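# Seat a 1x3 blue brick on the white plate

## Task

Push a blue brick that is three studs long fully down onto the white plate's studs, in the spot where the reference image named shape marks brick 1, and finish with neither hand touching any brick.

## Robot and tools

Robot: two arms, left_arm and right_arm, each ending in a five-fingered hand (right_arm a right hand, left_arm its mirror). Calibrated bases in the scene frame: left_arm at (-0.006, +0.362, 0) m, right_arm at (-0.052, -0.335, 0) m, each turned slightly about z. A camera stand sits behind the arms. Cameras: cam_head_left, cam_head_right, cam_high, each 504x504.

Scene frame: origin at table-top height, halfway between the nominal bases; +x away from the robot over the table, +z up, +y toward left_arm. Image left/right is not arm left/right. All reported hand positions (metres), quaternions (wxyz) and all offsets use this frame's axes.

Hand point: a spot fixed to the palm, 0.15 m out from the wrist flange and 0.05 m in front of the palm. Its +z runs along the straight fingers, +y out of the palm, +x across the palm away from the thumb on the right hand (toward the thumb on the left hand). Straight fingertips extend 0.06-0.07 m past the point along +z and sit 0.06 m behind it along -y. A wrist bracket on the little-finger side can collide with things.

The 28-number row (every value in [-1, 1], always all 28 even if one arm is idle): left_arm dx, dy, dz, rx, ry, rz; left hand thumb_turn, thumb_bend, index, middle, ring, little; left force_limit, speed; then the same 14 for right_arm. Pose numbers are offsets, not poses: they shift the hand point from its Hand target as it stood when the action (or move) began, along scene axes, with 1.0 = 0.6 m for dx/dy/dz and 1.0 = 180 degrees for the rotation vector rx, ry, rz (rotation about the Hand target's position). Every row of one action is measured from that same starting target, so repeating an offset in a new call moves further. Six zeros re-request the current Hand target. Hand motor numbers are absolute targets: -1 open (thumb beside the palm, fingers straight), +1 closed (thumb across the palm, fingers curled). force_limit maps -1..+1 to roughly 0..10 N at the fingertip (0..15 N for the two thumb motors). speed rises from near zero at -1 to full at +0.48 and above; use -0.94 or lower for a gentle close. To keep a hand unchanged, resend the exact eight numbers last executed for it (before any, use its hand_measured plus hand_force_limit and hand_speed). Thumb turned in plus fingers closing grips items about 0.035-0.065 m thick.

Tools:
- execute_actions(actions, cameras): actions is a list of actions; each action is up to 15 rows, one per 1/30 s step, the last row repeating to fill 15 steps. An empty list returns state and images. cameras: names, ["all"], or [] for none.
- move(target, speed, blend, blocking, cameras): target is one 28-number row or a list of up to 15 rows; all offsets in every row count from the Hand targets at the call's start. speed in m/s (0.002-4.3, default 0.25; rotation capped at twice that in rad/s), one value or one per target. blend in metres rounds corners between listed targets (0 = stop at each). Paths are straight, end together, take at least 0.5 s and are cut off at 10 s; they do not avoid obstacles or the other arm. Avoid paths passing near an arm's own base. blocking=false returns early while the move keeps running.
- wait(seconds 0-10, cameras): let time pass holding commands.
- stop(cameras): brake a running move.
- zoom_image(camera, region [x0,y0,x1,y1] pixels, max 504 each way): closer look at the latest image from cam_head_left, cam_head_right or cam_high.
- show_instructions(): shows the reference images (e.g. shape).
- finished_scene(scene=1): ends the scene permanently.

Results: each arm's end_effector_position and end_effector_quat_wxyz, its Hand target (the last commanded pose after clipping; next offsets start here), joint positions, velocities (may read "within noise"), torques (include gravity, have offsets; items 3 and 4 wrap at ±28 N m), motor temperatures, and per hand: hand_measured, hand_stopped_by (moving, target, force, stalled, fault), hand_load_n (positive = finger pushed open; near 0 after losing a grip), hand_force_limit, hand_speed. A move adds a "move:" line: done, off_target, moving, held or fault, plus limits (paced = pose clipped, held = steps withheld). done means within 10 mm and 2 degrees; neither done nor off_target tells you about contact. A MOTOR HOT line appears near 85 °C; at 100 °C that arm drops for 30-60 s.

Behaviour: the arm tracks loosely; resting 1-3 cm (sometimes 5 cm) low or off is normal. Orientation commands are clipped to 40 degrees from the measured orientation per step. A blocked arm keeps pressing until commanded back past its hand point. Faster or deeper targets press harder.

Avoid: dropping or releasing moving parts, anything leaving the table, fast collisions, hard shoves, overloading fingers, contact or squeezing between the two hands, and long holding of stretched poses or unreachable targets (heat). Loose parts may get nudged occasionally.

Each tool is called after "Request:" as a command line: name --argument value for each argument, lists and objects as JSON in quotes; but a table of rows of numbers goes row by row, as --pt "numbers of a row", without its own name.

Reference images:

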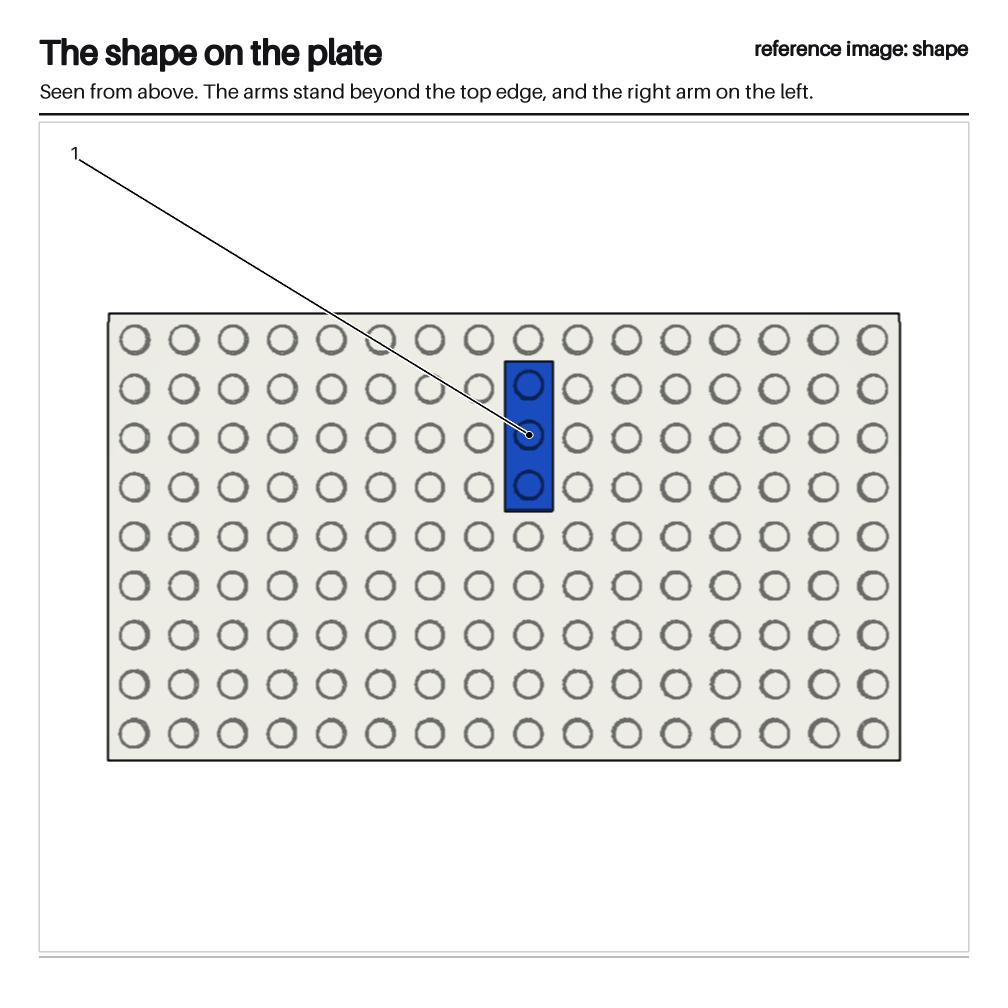

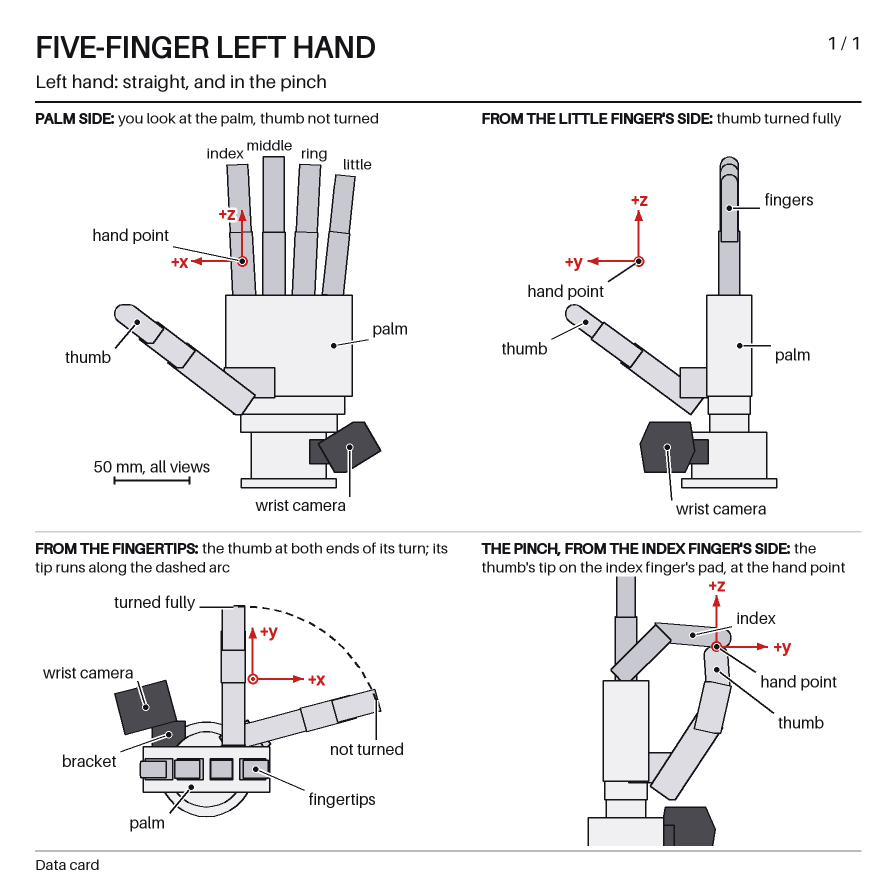

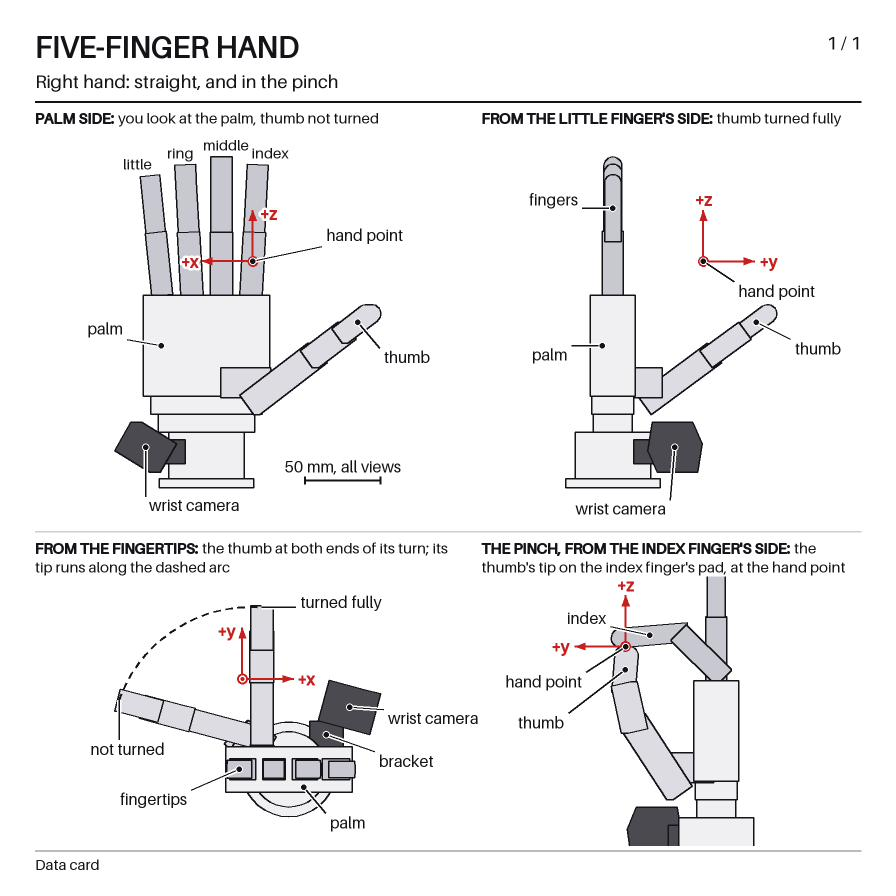

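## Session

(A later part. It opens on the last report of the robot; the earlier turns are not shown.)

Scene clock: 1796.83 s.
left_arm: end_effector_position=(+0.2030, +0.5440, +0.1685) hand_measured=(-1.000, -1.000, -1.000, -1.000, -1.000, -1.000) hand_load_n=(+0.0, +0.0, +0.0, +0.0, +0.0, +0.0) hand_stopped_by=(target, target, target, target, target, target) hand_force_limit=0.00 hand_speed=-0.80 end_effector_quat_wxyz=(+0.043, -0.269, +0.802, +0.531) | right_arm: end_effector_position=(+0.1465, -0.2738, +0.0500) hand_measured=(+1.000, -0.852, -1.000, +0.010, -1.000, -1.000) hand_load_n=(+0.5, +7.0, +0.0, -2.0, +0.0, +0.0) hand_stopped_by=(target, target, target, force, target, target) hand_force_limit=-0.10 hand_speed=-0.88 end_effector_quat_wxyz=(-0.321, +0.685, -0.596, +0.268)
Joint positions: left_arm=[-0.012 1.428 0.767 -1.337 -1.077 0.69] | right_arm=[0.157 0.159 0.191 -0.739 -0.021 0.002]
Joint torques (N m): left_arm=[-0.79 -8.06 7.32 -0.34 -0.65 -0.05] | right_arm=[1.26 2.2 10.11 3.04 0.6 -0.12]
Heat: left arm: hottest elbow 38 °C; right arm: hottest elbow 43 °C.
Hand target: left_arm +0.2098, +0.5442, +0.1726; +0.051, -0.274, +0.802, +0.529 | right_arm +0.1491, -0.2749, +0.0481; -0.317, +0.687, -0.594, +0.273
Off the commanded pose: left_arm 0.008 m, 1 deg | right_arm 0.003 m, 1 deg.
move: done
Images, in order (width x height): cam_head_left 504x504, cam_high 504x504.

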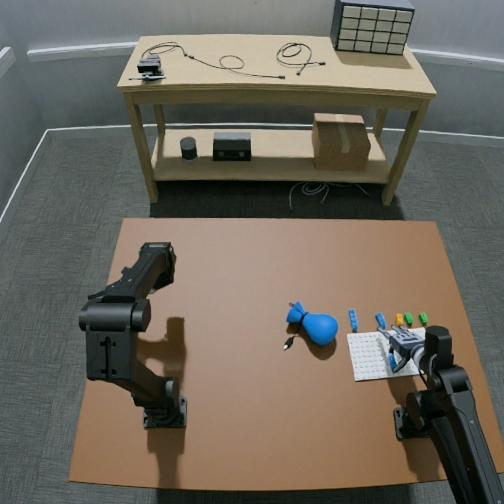

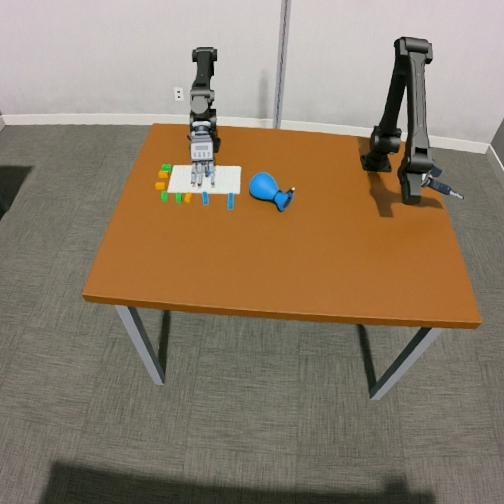

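Request:
move --target '[0,0,0,0,0,0,-1,-1,-1,-1,-1,-1,0.0,-0.8,0,0,0,0,0,0,1,-1,-1,0.27,-1,-1,-0.1,-0.8]' --speed 0.02 --cameras '["cam_head_left","cam_high"]'

Scene clock: 1830.37 s.
left_arm: end_effector_position=(+0.2030, +0.5440, +0.1685) hand_measured=(-1.000, -1.000, -1.000, -1.000, -1.000, -1.000) hand_load_n=(+0.0, +0.0, +0.0, +0.0, +0.0, +0.0) hand_stopped_by=(target, target, target, target, target, target) hand_force_limit=0.00 hand_speed=-0.80 end_effector_quat_wxyz=(+0.043, -0.269, +0.802, +0.531) | right_arm: end_effector_position=(+0.1470, -0.2739, +0.0504) hand_measured=(+1.000, -1.000, -1.000, +0.010, -1.000, -1.000) hand_load_n=(+0.5, +0.0, -0.5, -6.0, +0.0, +0.0) hand_stopped_by=(target, target, target, force, target, target) hand_force_limit=-0.10 hand_speed=-0.80 end_effector_quat_wxyz=(-0.322, +0.684, -0.596, +0.269)
Joint positions: left_arm=[-0.012 1.428 0.767 -1.337 -1.077 0.69] | right_arm=[0.157 0.159 0.191 -0.737 -0.02 0.004]
Joint torques (N m): left_arm=[-0.79 -8.06 7.34 -0.32 -0.66 -0.05] | right_arm=[1.49 2.2 10.24 2.93 0.59 -0.14]
Heat: left arm: hottest elbow 38 °C; right arm: hottest elbow 44 °C.
Hand target: left_arm +0.2098, +0.5442, +0.1726; +0.051, -0.274, +0.802, +0.529 | right_arm +0.1491, -0.2750, +0.0481; -0.317, +0.687, -0.594, +0.273
Off the commanded pose: left_arm 0.008 m, 1 deg | right_arm 0.003 m, 1 deg.
move: done
Images, in order (width x height): cam_head_left 504x504, cam_high 504x504.

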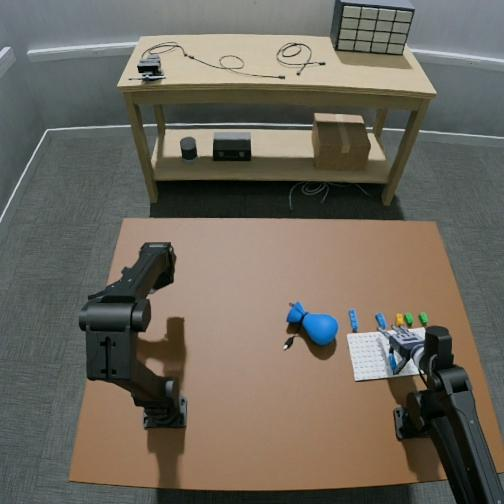

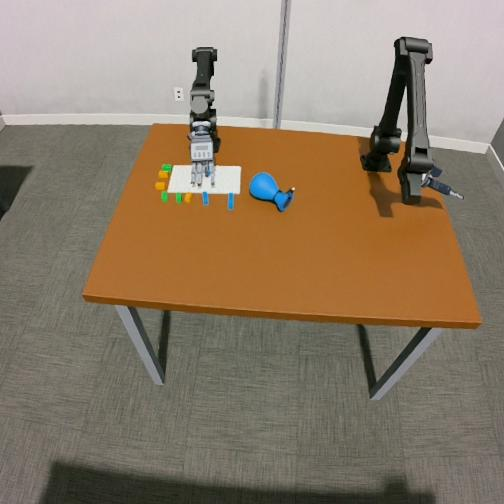

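Request:
move --target '[0,0,0,0,0,0,-1,-1,-1,-1,-1,-1,0.0,-0.8,0.007,0,0.063,0,0,0,1,-1,-1,0.27,-1,-1,-0.1,-0.8]' --speed 0.04 --cameras '["cam_head_left","cam_high"]'

Scene clock: 1852.33 s.
left_arm: end_effector_position=(+0.2030, +0.5440, +0.1685) hand_measured=(-1.000, -1.000, -1.000, -1.000, -1.000, -1.000) hand_load_n=(+0.0, +0.0, +0.0, +0.0, +0.0, +0.0) hand_stopped_by=(target, target, target, target, target, target) hand_force_limit=0.00 hand_speed=-0.80 end_effector_quat_wxyz=(+0.043, -0.269, +0.802, +0.531) | right_arm: end_effector_position=(+0.1460, -0.2763, +0.0560) hand_measured=(+1.000, -1.000, -1.000, +0.010, -1.000, -1.000) hand_load_n=(+0.0, +0.0, +0.0, +1.0, +0.0, +0.0) hand_stopped_by=(target, target, target, force, target, target) hand_force_limit=-0.10 hand_speed=-0.80 end_effector_quat_wxyz=(-0.305, +0.689, -0.604, +0.261)
Joint positions: left_arm=[-0.012 1.428 0.767 -1.337 -1.077 0.69] | right_arm=[0.157 0.209 0.225 -0.76 -0.008 0.004]
Joint torques (N m): left_arm=[-0.79 -8 7.34 -0.32 -0.66 -0.05] | right_arm=[1.03 1.79 15.64 1.42 -0.02 -0.17]
Heat: left arm: hottest elbow 38 °C; right arm: hottest elbow 44 °C.
Hand target: left_arm +0.2098, +0.5442, +0.1726; +0.051, -0.274, +0.802, +0.529 | right_arm +0.1532, -0.2749, +0.0859; -0.317, +0.687, -0.594, +0.273
Off the commanded pose: left_arm 0.008 m, 1 deg | right_arm 0.031 m, 2 deg.
move: off_target (right_arm)
Images, in order (width x height): cam_head_left 504x504, cam_high 504x504.

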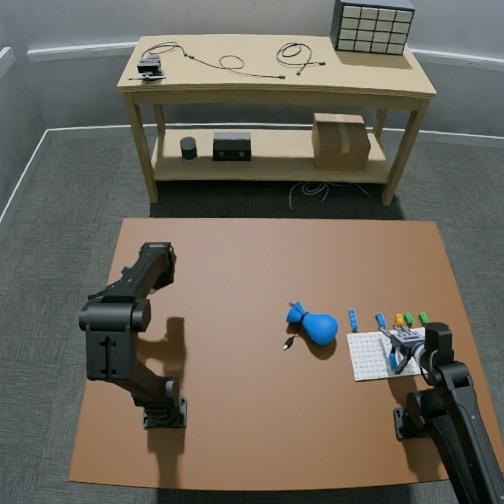

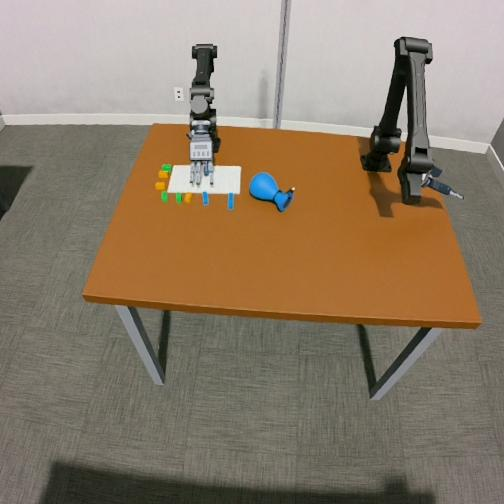

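Request:
move --target '[0,0,0,0,0,0,-1,-1,-1,-1,-1,-1,0.0,-0.8,0.01,0,0.06,0,0,0,1,-1,-1,-0.2,-1,-1,-0.1,-0.8]' --speed 0.06 --cameras '["cam_head_left","cam_high"]'

Scene clock: 1855.60 s.
left_arm: end_effector_position=(+0.2030, +0.5440, +0.1685) hand_measured=(-1.000, -1.000, -1.000, -1.000, -1.000, -1.000) hand_load_n=(+0.0, +0.0, +0.0, +0.0, +0.0, +0.0) hand_stopped_by=(target, target, target, target, target, target) hand_force_limit=0.00 hand_speed=-0.80 end_effector_quat_wxyz=(+0.043, -0.269, +0.802, +0.531) | right_arm: end_effector_position=(+0.1496, -0.2758, +0.0883) hand_measured=(+1.000, -1.000, -1.000, -0.200, -1.000, -1.000) hand_load_n=(+0.0, -0.5, +0.0, +0.0, +0.0, +0.0) hand_stopped_by=(target, target, target, target, target, target) hand_force_limit=-0.10 hand_speed=-0.80 end_effector_quat_wxyz=(-0.301, +0.691, -0.605, +0.257)
Joint positions: left_arm=[-0.012 1.428 0.767 -1.337 -1.077 0.69] | right_arm=[0.157 0.257 0.319 -0.819 -0.009 0.004]
Joint torques (N m): left_arm=[-0.73 -8.06 7.34 -0.34 -0.65 -0.05] | right_arm=[0.56 1.44 16.2 1.91 -0.21 -0.21]
Heat: left arm: hottest elbow 38 °C; right arm: hottest elbow 45 °C.
Hand target: left_arm +0.2098, +0.5442, +0.1726; +0.051, -0.274, +0.802, +0.529 | right_arm +0.1593, -0.2750, +0.1219; -0.317, +0.687, -0.594, +0.273
Off the commanded pose: left_arm 0.008 m, 1 deg | right_arm 0.035 m, 3 deg.
move: off_target (right_arm)
Images, in order (width x height): cam_head_left 504x504, cam_high 504x504.

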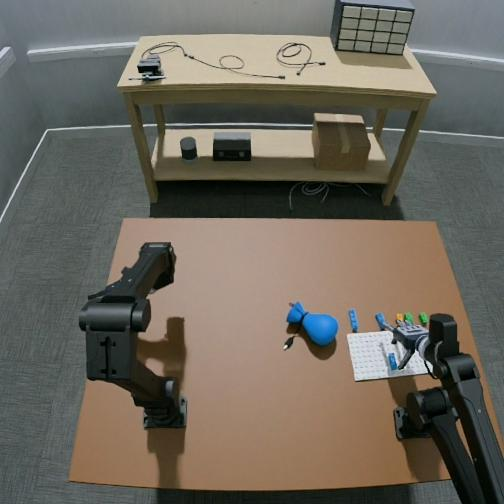

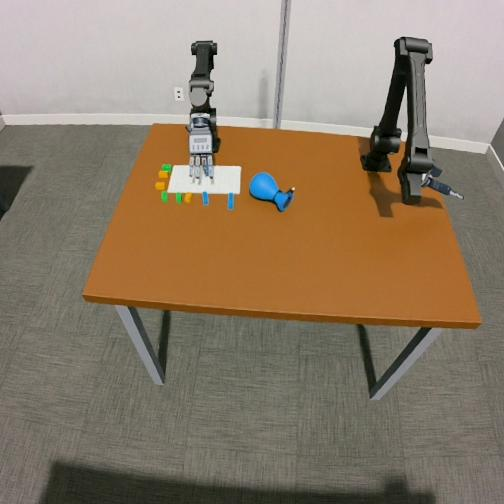

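Request:
zoom_image --camera "cam_head_left" --region '[374, 342, 414, 382]'

Request:
zoom_image --camera "cam_high" --region '[190, 155, 226, 191]'

Scaled by 12.600.

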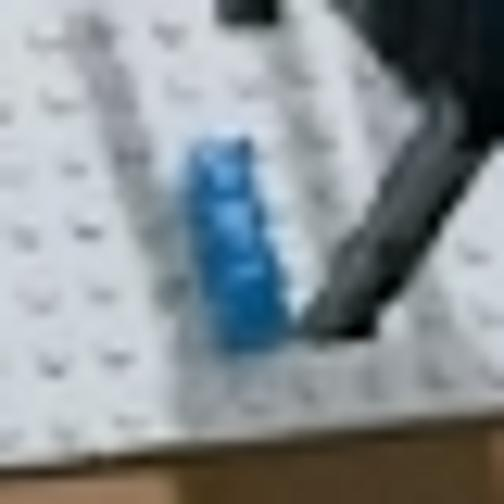

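Scaled by 14.000.

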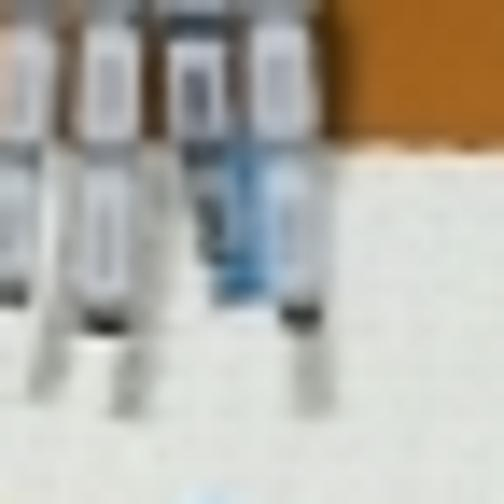

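Request:
move --pt "0 0 0 0 0 0 -1 -1 -1 -1 -1 -1 0.0 -0.8 0.02 -0.02 0.08 0 0 0 1 -1 -1 -1 -1 -1 -0.1 -0.5" --pt "0 0 0 0 0 0 -1 -1 -1 -1 -1 -1 0.0 -0.8 0.1 -0.2 0.15 -0.0292 0.2079 0 -1 -1 -1 -1 -1 -1 -0.1 -0.5" --speed 0.2 --blend '[0.03,0]' --cameras '["cam_head_left","cam_head_right","cam_high"]'

Scene clock: 1875.67 s.
left_arm: end_effector_position=(+0.2030, +0.5440, +0.1685) hand_measured=(-1.000, -1.000, -1.000, -1.000, -1.000, -1.000) hand_load_n=(+0.0, +0.0, +0.0, +0.0, +0.0, +0.0) hand_stopped_by=(target, target, target, target, target, target) hand_force_limit=0.00 hand_speed=-0.80 end_effector_quat_wxyz=(+0.043, -0.269, +0.802, +0.531) | right_arm: end_effector_position=(+0.2046, -0.3855, +0.1912) hand_measured=(-1.000, -1.000, -1.000, -1.000, -1.000, -1.000) hand_load_n=(+0.0, +0.0, +0.0, +0.0, +0.0, +0.0) hand_stopped_by=(target, target, target, target, target, target) hand_force_limit=-0.10 hand_speed=-0.50 end_effector_quat_wxyz=(-0.070, +0.753, -0.652, +0.043)
Joint positions: left_arm=[-0.012 1.428 0.767 -1.337 -1.077 0.69] | right_arm=[-0.25 1.099 1.011 -1.345 -0.09 -0.412]
Joint torques (N m): left_arm=[-0.79 -8.06 7.34 -0.34 -0.66 -0.05] | right_arm=[-0.38 -5.89 14.53 0.61 -0.1 -0.19]
Heat: left arm: hottest elbow 38 °C; right arm: hottest elbow 47 °C.
Hand target: left_arm +0.2098, +0.5442, +0.1726; +0.051, -0.274, +0.802, +0.529 | right_arm +0.2193, -0.3949, +0.2118; -0.078, +0.752, -0.652, +0.065
Off the commanded pose: left_arm 0.008 m, 1 deg | right_arm 0.027 m, 3 deg.
move: off_target (right_arm); blend cut to 0.026 m at target 1; target 2's new numbers were sent with right_arm's hand 0.027 m and 3 deg from that target

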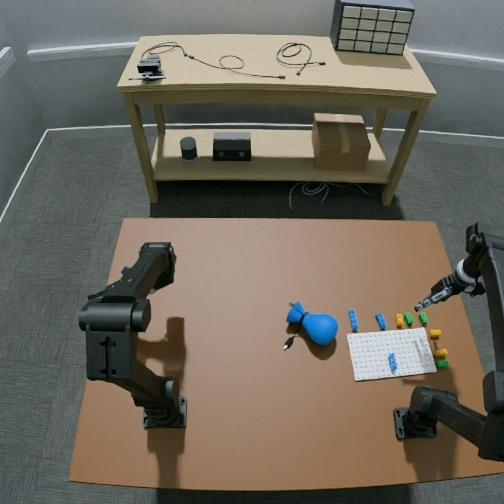

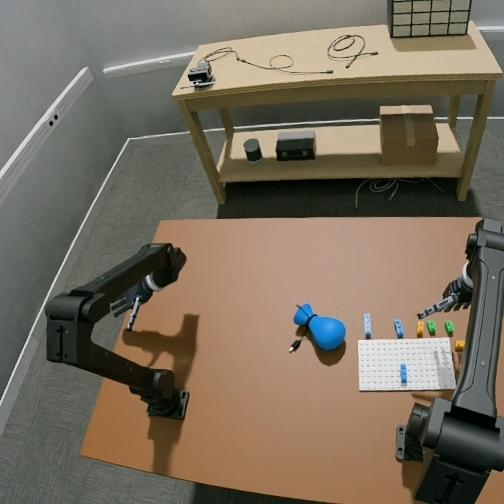

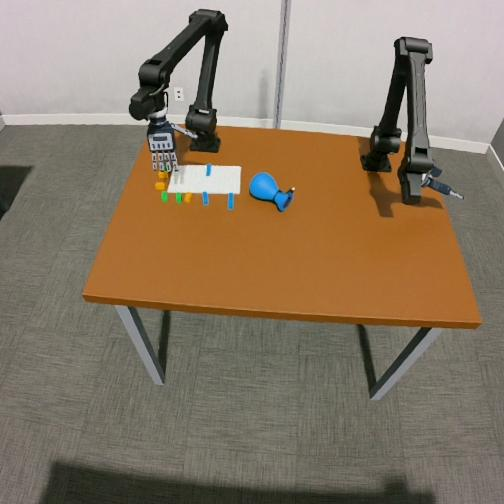

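Request:
zoom_image --camera "cam_head_left" --region '[340, 315, 444, 390]'

Request:
zoom_image --camera "cam_head_left" --region '[378, 346, 408, 376]'

Request:
zoom_image --camera "cam_high" --region '[190, 155, 226, 191]'

Request:
zoom_image --camera "cam_head_right" --region '[386, 356, 420, 390]'

Scaled by 4.846.

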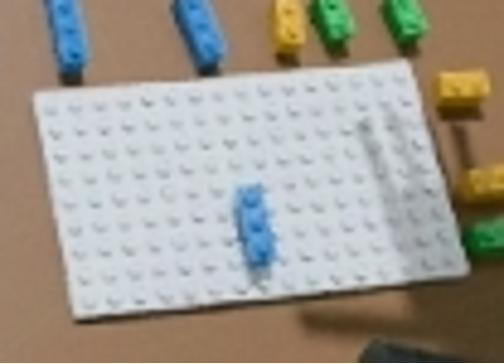

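Scaled by 16.800.

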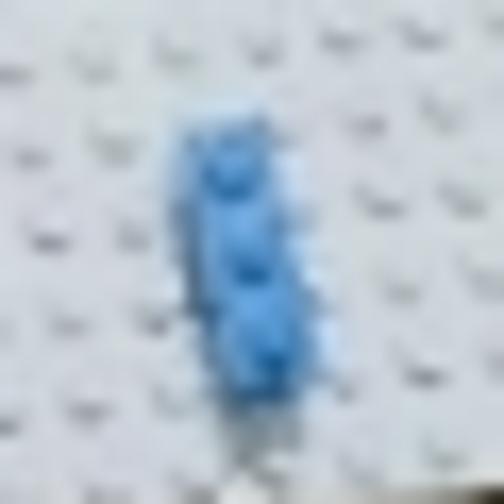

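Scaled by 14.000.

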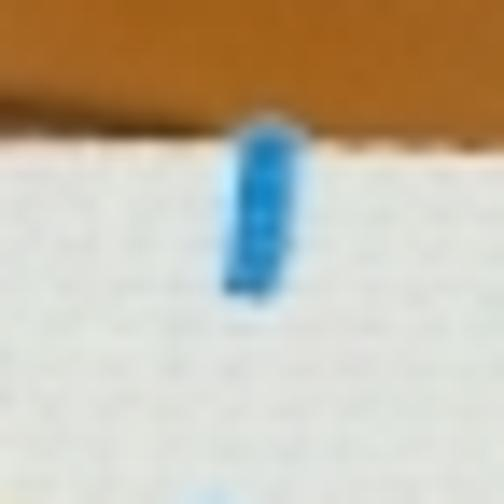

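Scaled by 14.824.

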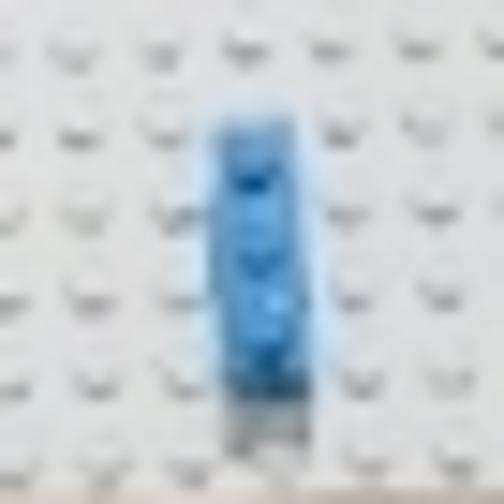

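Request:
zoom_image --camera "cam_high" --region '[164, 158, 244, 198]'

Request:
zoom_image --camera "cam_head_left" --region '[384, 350, 402, 368]'

Request:
zoom_image --camera "cam_high" --region '[198, 160, 218, 180]'

Scaled by 6.300.

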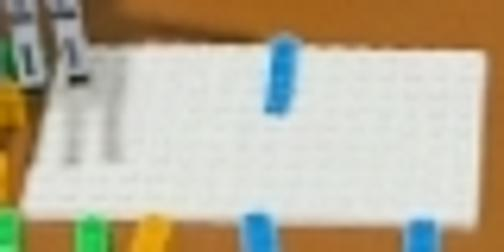

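Scaled by 28.000.

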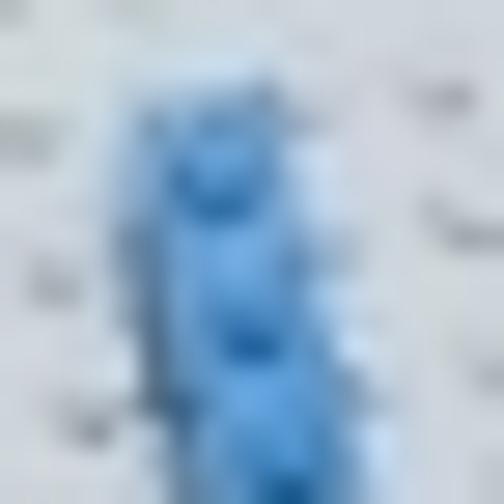

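Scaled by 25.200.

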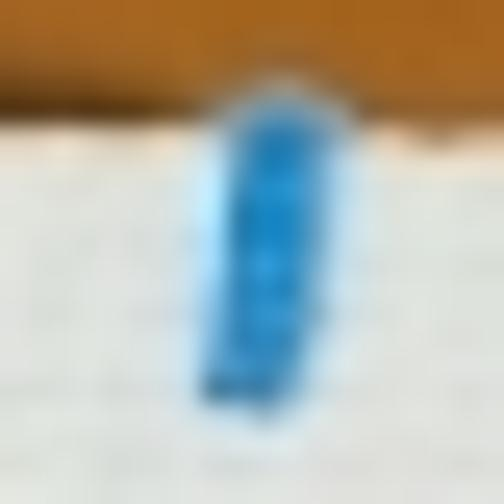

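Request:
move --pt "0 0 0 0 0 0 -1 -1 -1 -1 -1 -1 0.0 -0.8 -0.2738 0.1998 -0.0447 0 0 0 -1 -1 -1 -1 -1 -1 -0.1 -0.5" --pt "0 0 0 0 0 0 -1 -1 -1 -1 -1 -1 0.0 -0.8 -0.2738 0.1998 -0.13 0 0 0 -1 -1 -1 -1 -1 -1 -0.1 -0.5" --speed 0.2 --blend '[0.02,0]' --cameras '["cam_head_left","cam_high"]'

Scene clock: 1924.33 s.
left_arm: end_effector_position=(+0.2030, +0.5440, +0.1685) hand_measured=(-1.000, -1.000, -1.000, -1.000, -1.000, -1.000) hand_load_n=(+0.0, +0.0, +0.0, +0.0, +0.0, +0.0) hand_stopped_by=(target, target, target, target, target, target) hand_force_limit=0.00 hand_speed=-0.80 end_effector_quat_wxyz=(+0.043, -0.269, +0.802, +0.531) | right_arm: end_effector_position=(+0.0518, -0.2778, +0.1338) hand_measured=(-1.000, -1.000, -1.000, -1.000, -1.000, -1.000) hand_load_n=(+0.0, +0.0, +0.0, +0.0, +0.0, +0.0) hand_stopped_by=(target, target, target, target, target, target) hand_force_limit=-0.10 hand_speed=-0.50 end_effector_quat_wxyz=(-0.072, +0.752, -0.653, +0.060)
Joint positions: left_arm=[-0.012 1.428 0.767 -1.337 -1.077 0.69] | right_arm=[0.249 0.566 0.612 -1.429 0.012 0.081]
Joint torques (N m): left_arm=[-0.79 -8.06 7.34 -0.34 -0.66 -0.05] | right_arm=[1.55 -0.38 9.43 1.66 -0.04 0.03]
Motor temperatures (°C): left_arm=[28 30 38 28 29 27] | right_arm=[26 30 50 28 29 27]
Heat: left arm: hottest elbow 38 °C; right arm: hottest elbow 50 °C.
Hand target: left_arm +0.2098, +0.5442, +0.1726; +0.051, -0.274, +0.802, +0.529 | right_arm +0.0550, -0.2750, +0.1338; -0.078, +0.752, -0.652, +0.065
Off the commanded pose: left_arm 0.008 m, 1 deg | right_arm 0.004 m, 1 deg.
move: done
Images, in order (width x height): cam_head_left 504x504, cam_high 504x504.

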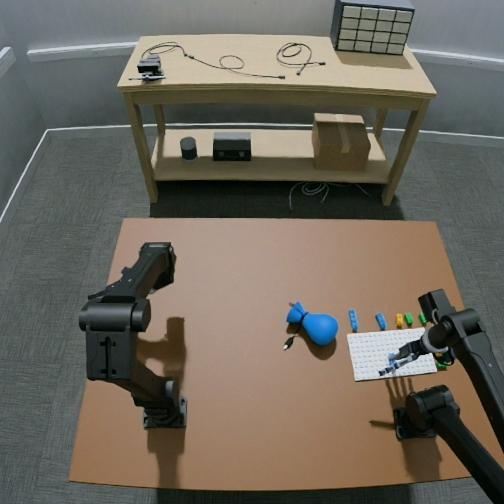

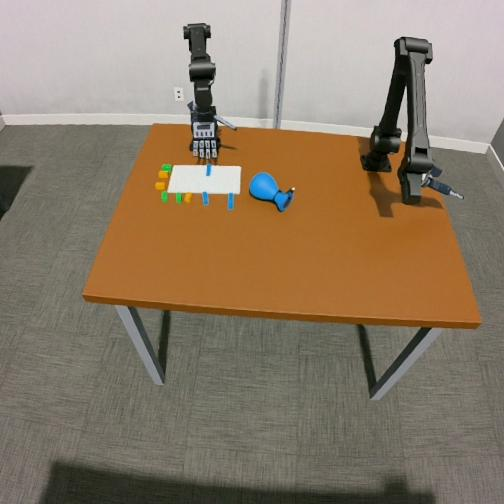

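Request:
zoom_image --camera "cam_head_left" --region '[370, 336, 420, 386]'

Request:
zoom_image --camera "cam_high" --region '[190, 145, 226, 181]'

Scaled by 10.080.

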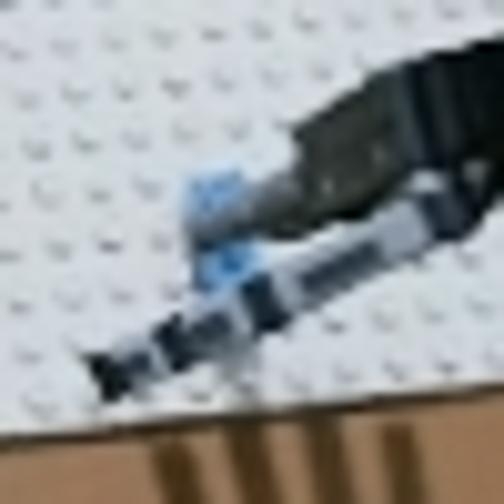

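Scaled by 14.000.

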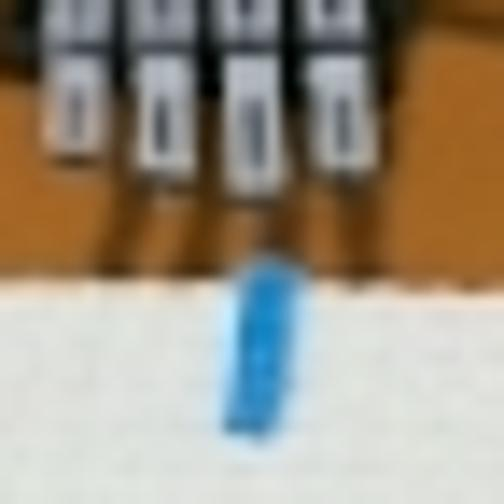

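Request:
move --target '[0,0,0,0,0,0,-1,-1,-1,-1,-1,-1,0.0,-0.8,0.012,0,-0.0397,0,0,0,-1,-1,-1,-1,-1,-1,-0.1,-0.5]' --speed 0.08 --cameras '["cam_head_left","cam_high"]'

Request:
zoom_image --camera "cam_head_left" --region '[370, 336, 420, 386]'

Request:
zoom_image --camera "cam_high" --region '[190, 145, 226, 181]'

Scene clock: 1949.67 s.
left_arm: end_effector_position=(+0.2030, +0.5440, +0.1685) hand_measured=(-1.000, -1.000, -1.000, -1.000, -1.000, -1.000) hand_load_n=(+0.0, +0.0, +0.5, +0.0, +0.5, +0.0) hand_stopped_by=(target, target, target, target, target, target) hand_force_limit=0.00 hand_speed=-0.80 end_effector_quat_wxyz=(+0.043, -0.269, +0.802, +0.531) | right_arm: end_effector_position=(+0.0590, -0.2761, +0.1112) hand_measured=(-1.000, -1.000, -1.000, -1.000, -1.000, -1.000) hand_load_n=(+0.0, +0.0, +0.0, +0.0, +0.0, +0.0) hand_stopped_by=(target, target, target, target, target, target) hand_force_limit=-0.10 hand_speed=-0.50 end_effector_quat_wxyz=(-0.076, +0.751, -0.652, +0.063)
Joint positions: left_arm=[-0.012 1.428 0.767 -1.337 -1.077 0.69] | right_arm=[0.249 0.582 0.557 -1.347 0.012 0.082]
Joint torques (N m): left_arm=[-0.79 -8.06 7.34 -0.34 -0.66 -0.05] | right_arm=[0.62 -0.03 9.26 1.66 -0.1 -0.13]
Heat: left arm: hottest elbow 38 °C; right arm: hottest elbow 47 °C.
Hand target: left_arm +0.2098, +0.5442, +0.1726; +0.051, -0.274, +0.802, +0.529 | right_arm +0.0622, -0.2750, +0.1100; -0.078, +0.752, -0.652, +0.065
Off the commanded pose: left_arm 0.008 m, 1 deg | right_arm 0.004 m, 0 deg.
move: done
Images, in order (width x height): cam_head_left 504x504, cam_high 504x504.

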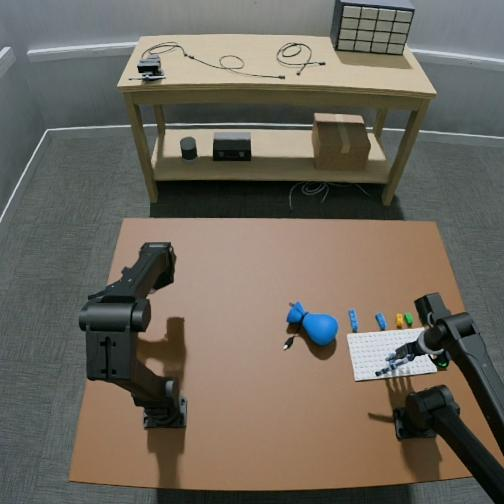

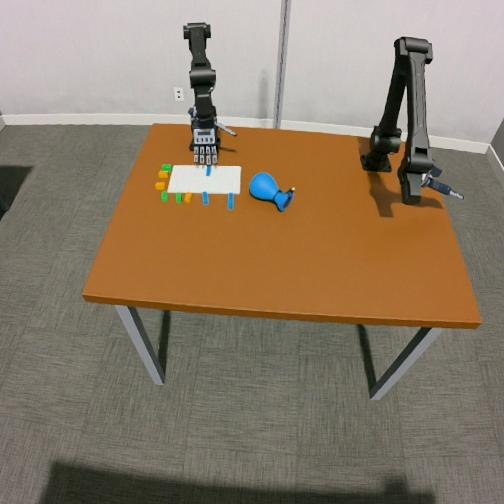

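Scaled by 10.080.

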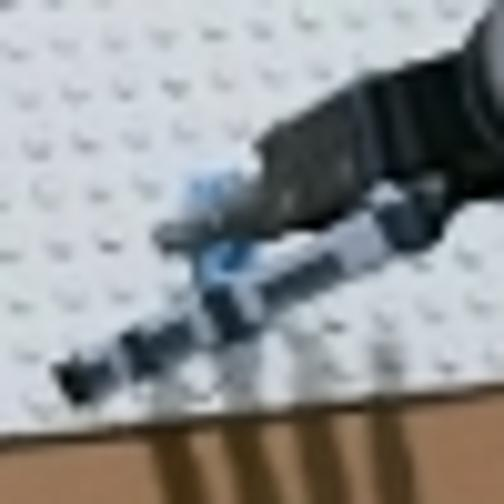

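Scaled by 14.000.

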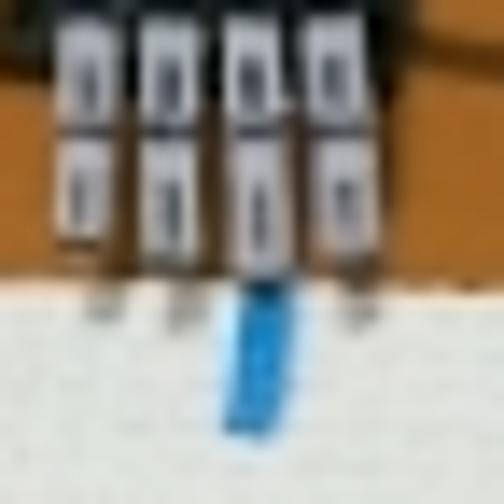

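Request:
zoom_image --camera "cam_head_left" --region '[378, 346, 408, 376]'

Request:
wait --seconds 0.1 --cameras '["cam_head_right"]'

Request:
zoom_image --camera "cam_head_right" --region '[380, 350, 430, 400]'

Scaled by 16.800.

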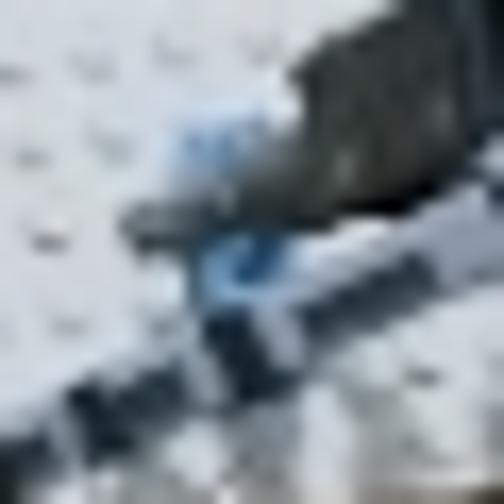

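Scene clock: 2013.67 s.
left_arm: end_effector_position=(+0.2030, +0.5440, +0.1685) hand_measured=(-1.000, -1.000, -1.000, -1.000, -1.000, -1.000) hand_load_n=(+0.0, +0.0, +0.0, +0.0, +0.0, +0.0) hand_stopped_by=(target, target, target, target, target, target) hand_force_limit=0.00 hand_speed=-0.80 end_effector_quat_wxyz=(+0.043, -0.269, +0.802, +0.531) | right_arm: end_effector_position=(+0.0591, -0.2761, +0.1112) hand_measured=(-1.000, -1.000, -1.000, -1.000, -1.000, -1.000) hand_load_n=(+0.0, +0.0, +0.0, +0.0, +0.0, +0.0) hand_stopped_by=(target, target, target, target, target, target) hand_force_limit=-0.10 hand_speed=-0.50 end_effector_quat_wxyz=(-0.077, +0.751, -0.652, +0.063)
Joint positions: left_arm=[-0.012 1.428 0.767 -1.337 -1.077 0.69] | right_arm=[0.249 0.582 0.557 -1.347 0.012 0.082]
Joint torques (N m): left_arm=[-0.79 -8.06 7.34 -0.32 -0.66 -0.05] | right_arm=[0.73 -0.03 9.29 1.69 -0.07 -0.11]
Motor temperatures (°C): left_arm=[28 30 38 28 29 27] | right_arm=[26 30 43 28 29 27]
Heat: left arm: hottest elbow 38 °C; right arm: hottest elbow 43 °C.
Hand target: left_arm +0.2098, +0.5442, +0.1726; +0.051, -0.274, +0.802, +0.529 | right_arm +0.0623, -0.2750, +0.1100; -0.078, +0.752, -0.652, +0.065
Off the commanded pose: left_arm 0.008 m, 1 deg | right_arm 0.004 m, 0 deg.
wait: 0.10 s; at rest from the start
Images, in order (width x height): cam_head_right 504x504.

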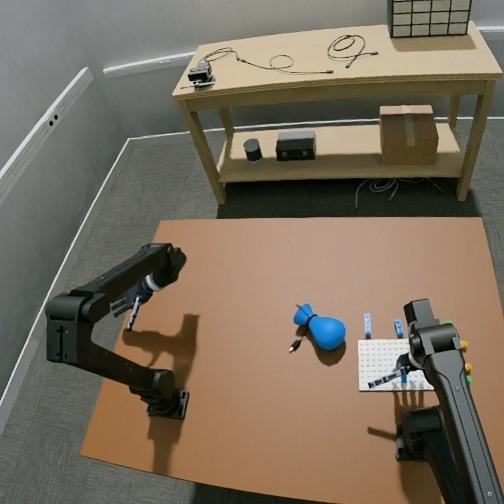

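Scaled by 10.080.

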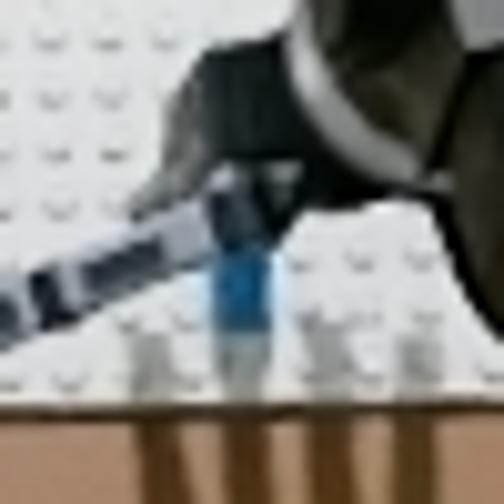

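Request:
move --target '[0,0,0,0,0,0,-1,-1,-1,-1,-1,-1,0.0,-0.8,0.0045,-0.0128,-0.003,0,0,0,-1,-1,-1,-1,-1,-1,-0.1,-0.5]' --speed 0.05 --cameras '["cam_head_left","cam_head_right","cam_high"]'

Request:
zoom_image --camera "cam_high" --region '[190, 145, 226, 181]'

Request:
zoom_image --camera "cam_head_right" --region '[386, 356, 420, 390]'

Request:
zoom_image --camera "cam_head_left" --region '[378, 346, 408, 376]'

Scene clock: 2034.87 s.
left_arm: end_effector_position=(+0.2030, +0.5440, +0.1685) hand_measured=(-1.000, -1.000, -1.000, -1.000, -1.000, -1.000) hand_load_n=(+0.0, +0.0, +0.0, +0.0, +0.0, +0.0) hand_stopped_by=(target, target, target, target, target, target) hand_force_limit=0.00 hand_speed=-0.80 end_effector_quat_wxyz=(+0.043, -0.269, +0.802, +0.531) | right_arm: end_effector_position=(+0.0621, -0.2810, +0.1108) hand_measured=(-1.000, -1.000, -1.000, -1.000, -1.000, -1.000) hand_load_n=(+0.0, +0.0, +0.0, +0.0, +0.0, +0.0) hand_stopped_by=(target, target, target, target, target, target) hand_force_limit=-0.10 hand_speed=-0.50 end_effector_quat_wxyz=(-0.078, +0.752, -0.651, +0.064)
Joint positions: left_arm=[-0.012 1.428 0.767 -1.337 -1.077 0.69] | right_arm=[0.21 0.585 0.557 -1.339 0.003 0.041]
Joint torques (N m): left_arm=[-0.79 -8.06 7.34 -0.34 -0.66 -0.05] | right_arm=[-0.73 -0.15 8.81 1.55 -0.24 -0.21]
Heat: left arm: hottest elbow 38 °C; right arm: hottest elbow 43 °C.
Hand target: left_arm +0.2098, +0.5442, +0.1726; +0.051, -0.274, +0.802, +0.529 | right_arm +0.0649, -0.2827, +0.1082; -0.078, +0.752, -0.652, +0.065
Off the commanded pose: left_arm 0.008 m, 1 deg | right_arm 0.004 m, 0 deg.
move: done

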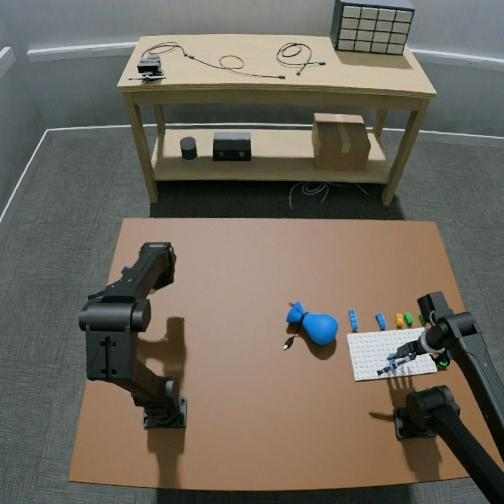

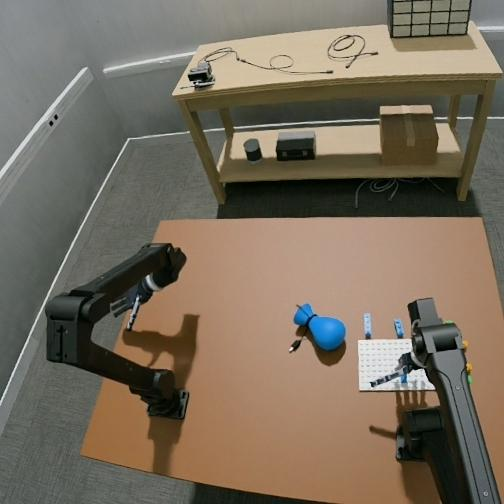

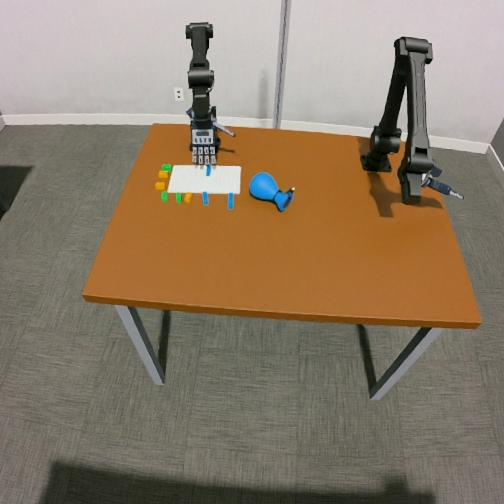

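Scaled by 14.000.

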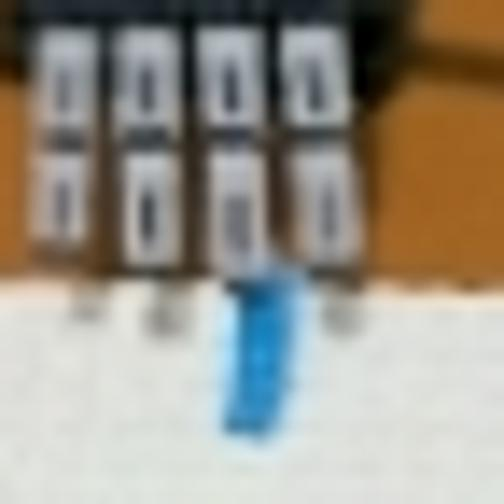

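Scaled by 14.824.

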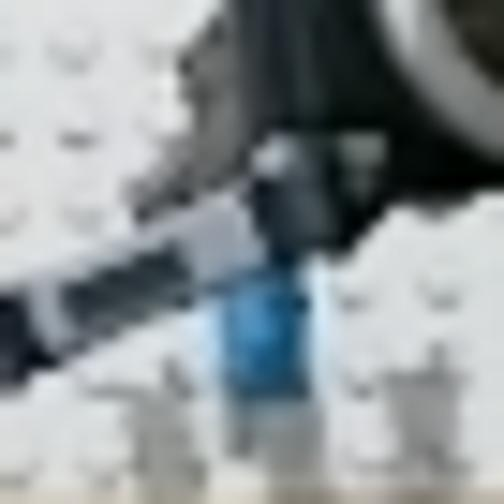

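Scaled by 16.800.

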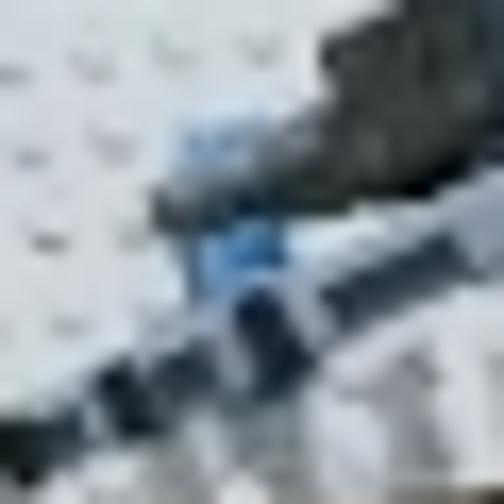

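Request:
move --pt "0 0 0 0 0 0 -1 -1 -1 -1 -1 -1 0.0 -0.8 -0.001 0.0105 -0.001 0 0 0 -1 -1 -1 -1 -1 -1 -0.1 -0.5" --pt "0 0 0 0 0 0 -1 -1 -1 -1 -1 -1 0.0 -0.8 -0.001 0.0105 -0.008 0 0 0 -1 -1 -1 -1 -1 -1 -0.1 -0.5" --speed 0.04

Scene clock: 2043.40 s.
left_arm: end_effector_position=(+0.2030, +0.5440, +0.1685) hand_measured=(-1.000, -1.000, -1.000, -1.000, -1.000, -1.000) hand_load_n=(+0.0, +0.0, +0.0, +0.0, +0.0, +0.0) hand_stopped_by=(target, target, target, target, target, target) hand_force_limit=0.00 hand_speed=-0.80 end_effector_quat_wxyz=(+0.043, -0.269, +0.802, +0.531) | right_arm: end_effector_position=(+0.0614, -0.2791, +0.1046) hand_measured=(-1.000, -1.000, -1.000, -1.000, -1.000, -1.000) hand_load_n=(+0.0, +0.0, +0.0, +0.0, +0.0, -0.5) hand_stopped_by=(target, target, target, target, target, target) hand_force_limit=-0.10 hand_speed=-0.50 end_effector_quat_wxyz=(-0.076, +0.751, -0.652, +0.063)
Joint positions: left_arm=[-0.012 1.428 0.767 -1.337 -1.077 0.69] | right_arm=[0.225 0.589 0.542 -1.324 0.007 0.058]
Joint torques (N m): left_arm=[-0.79 -8 7.34 -0.32 -0.66 -0.05] | right_arm=[1.96 0.21 9.36 1.59 0.01 0.03]
Heat: left arm: hottest elbow 38 °C; right arm: hottest elbow 43 °C.
Hand target: left_arm +0.2098, +0.5442, +0.1726; +0.051, -0.274, +0.802, +0.529 | right_arm +0.0644, -0.2764, +0.1034; -0.078, +0.752, -0.652, +0.065
Off the commanded pose: left_arm 0.008 m, 1 deg | right_arm 0.004 m, 0 deg.
move: done


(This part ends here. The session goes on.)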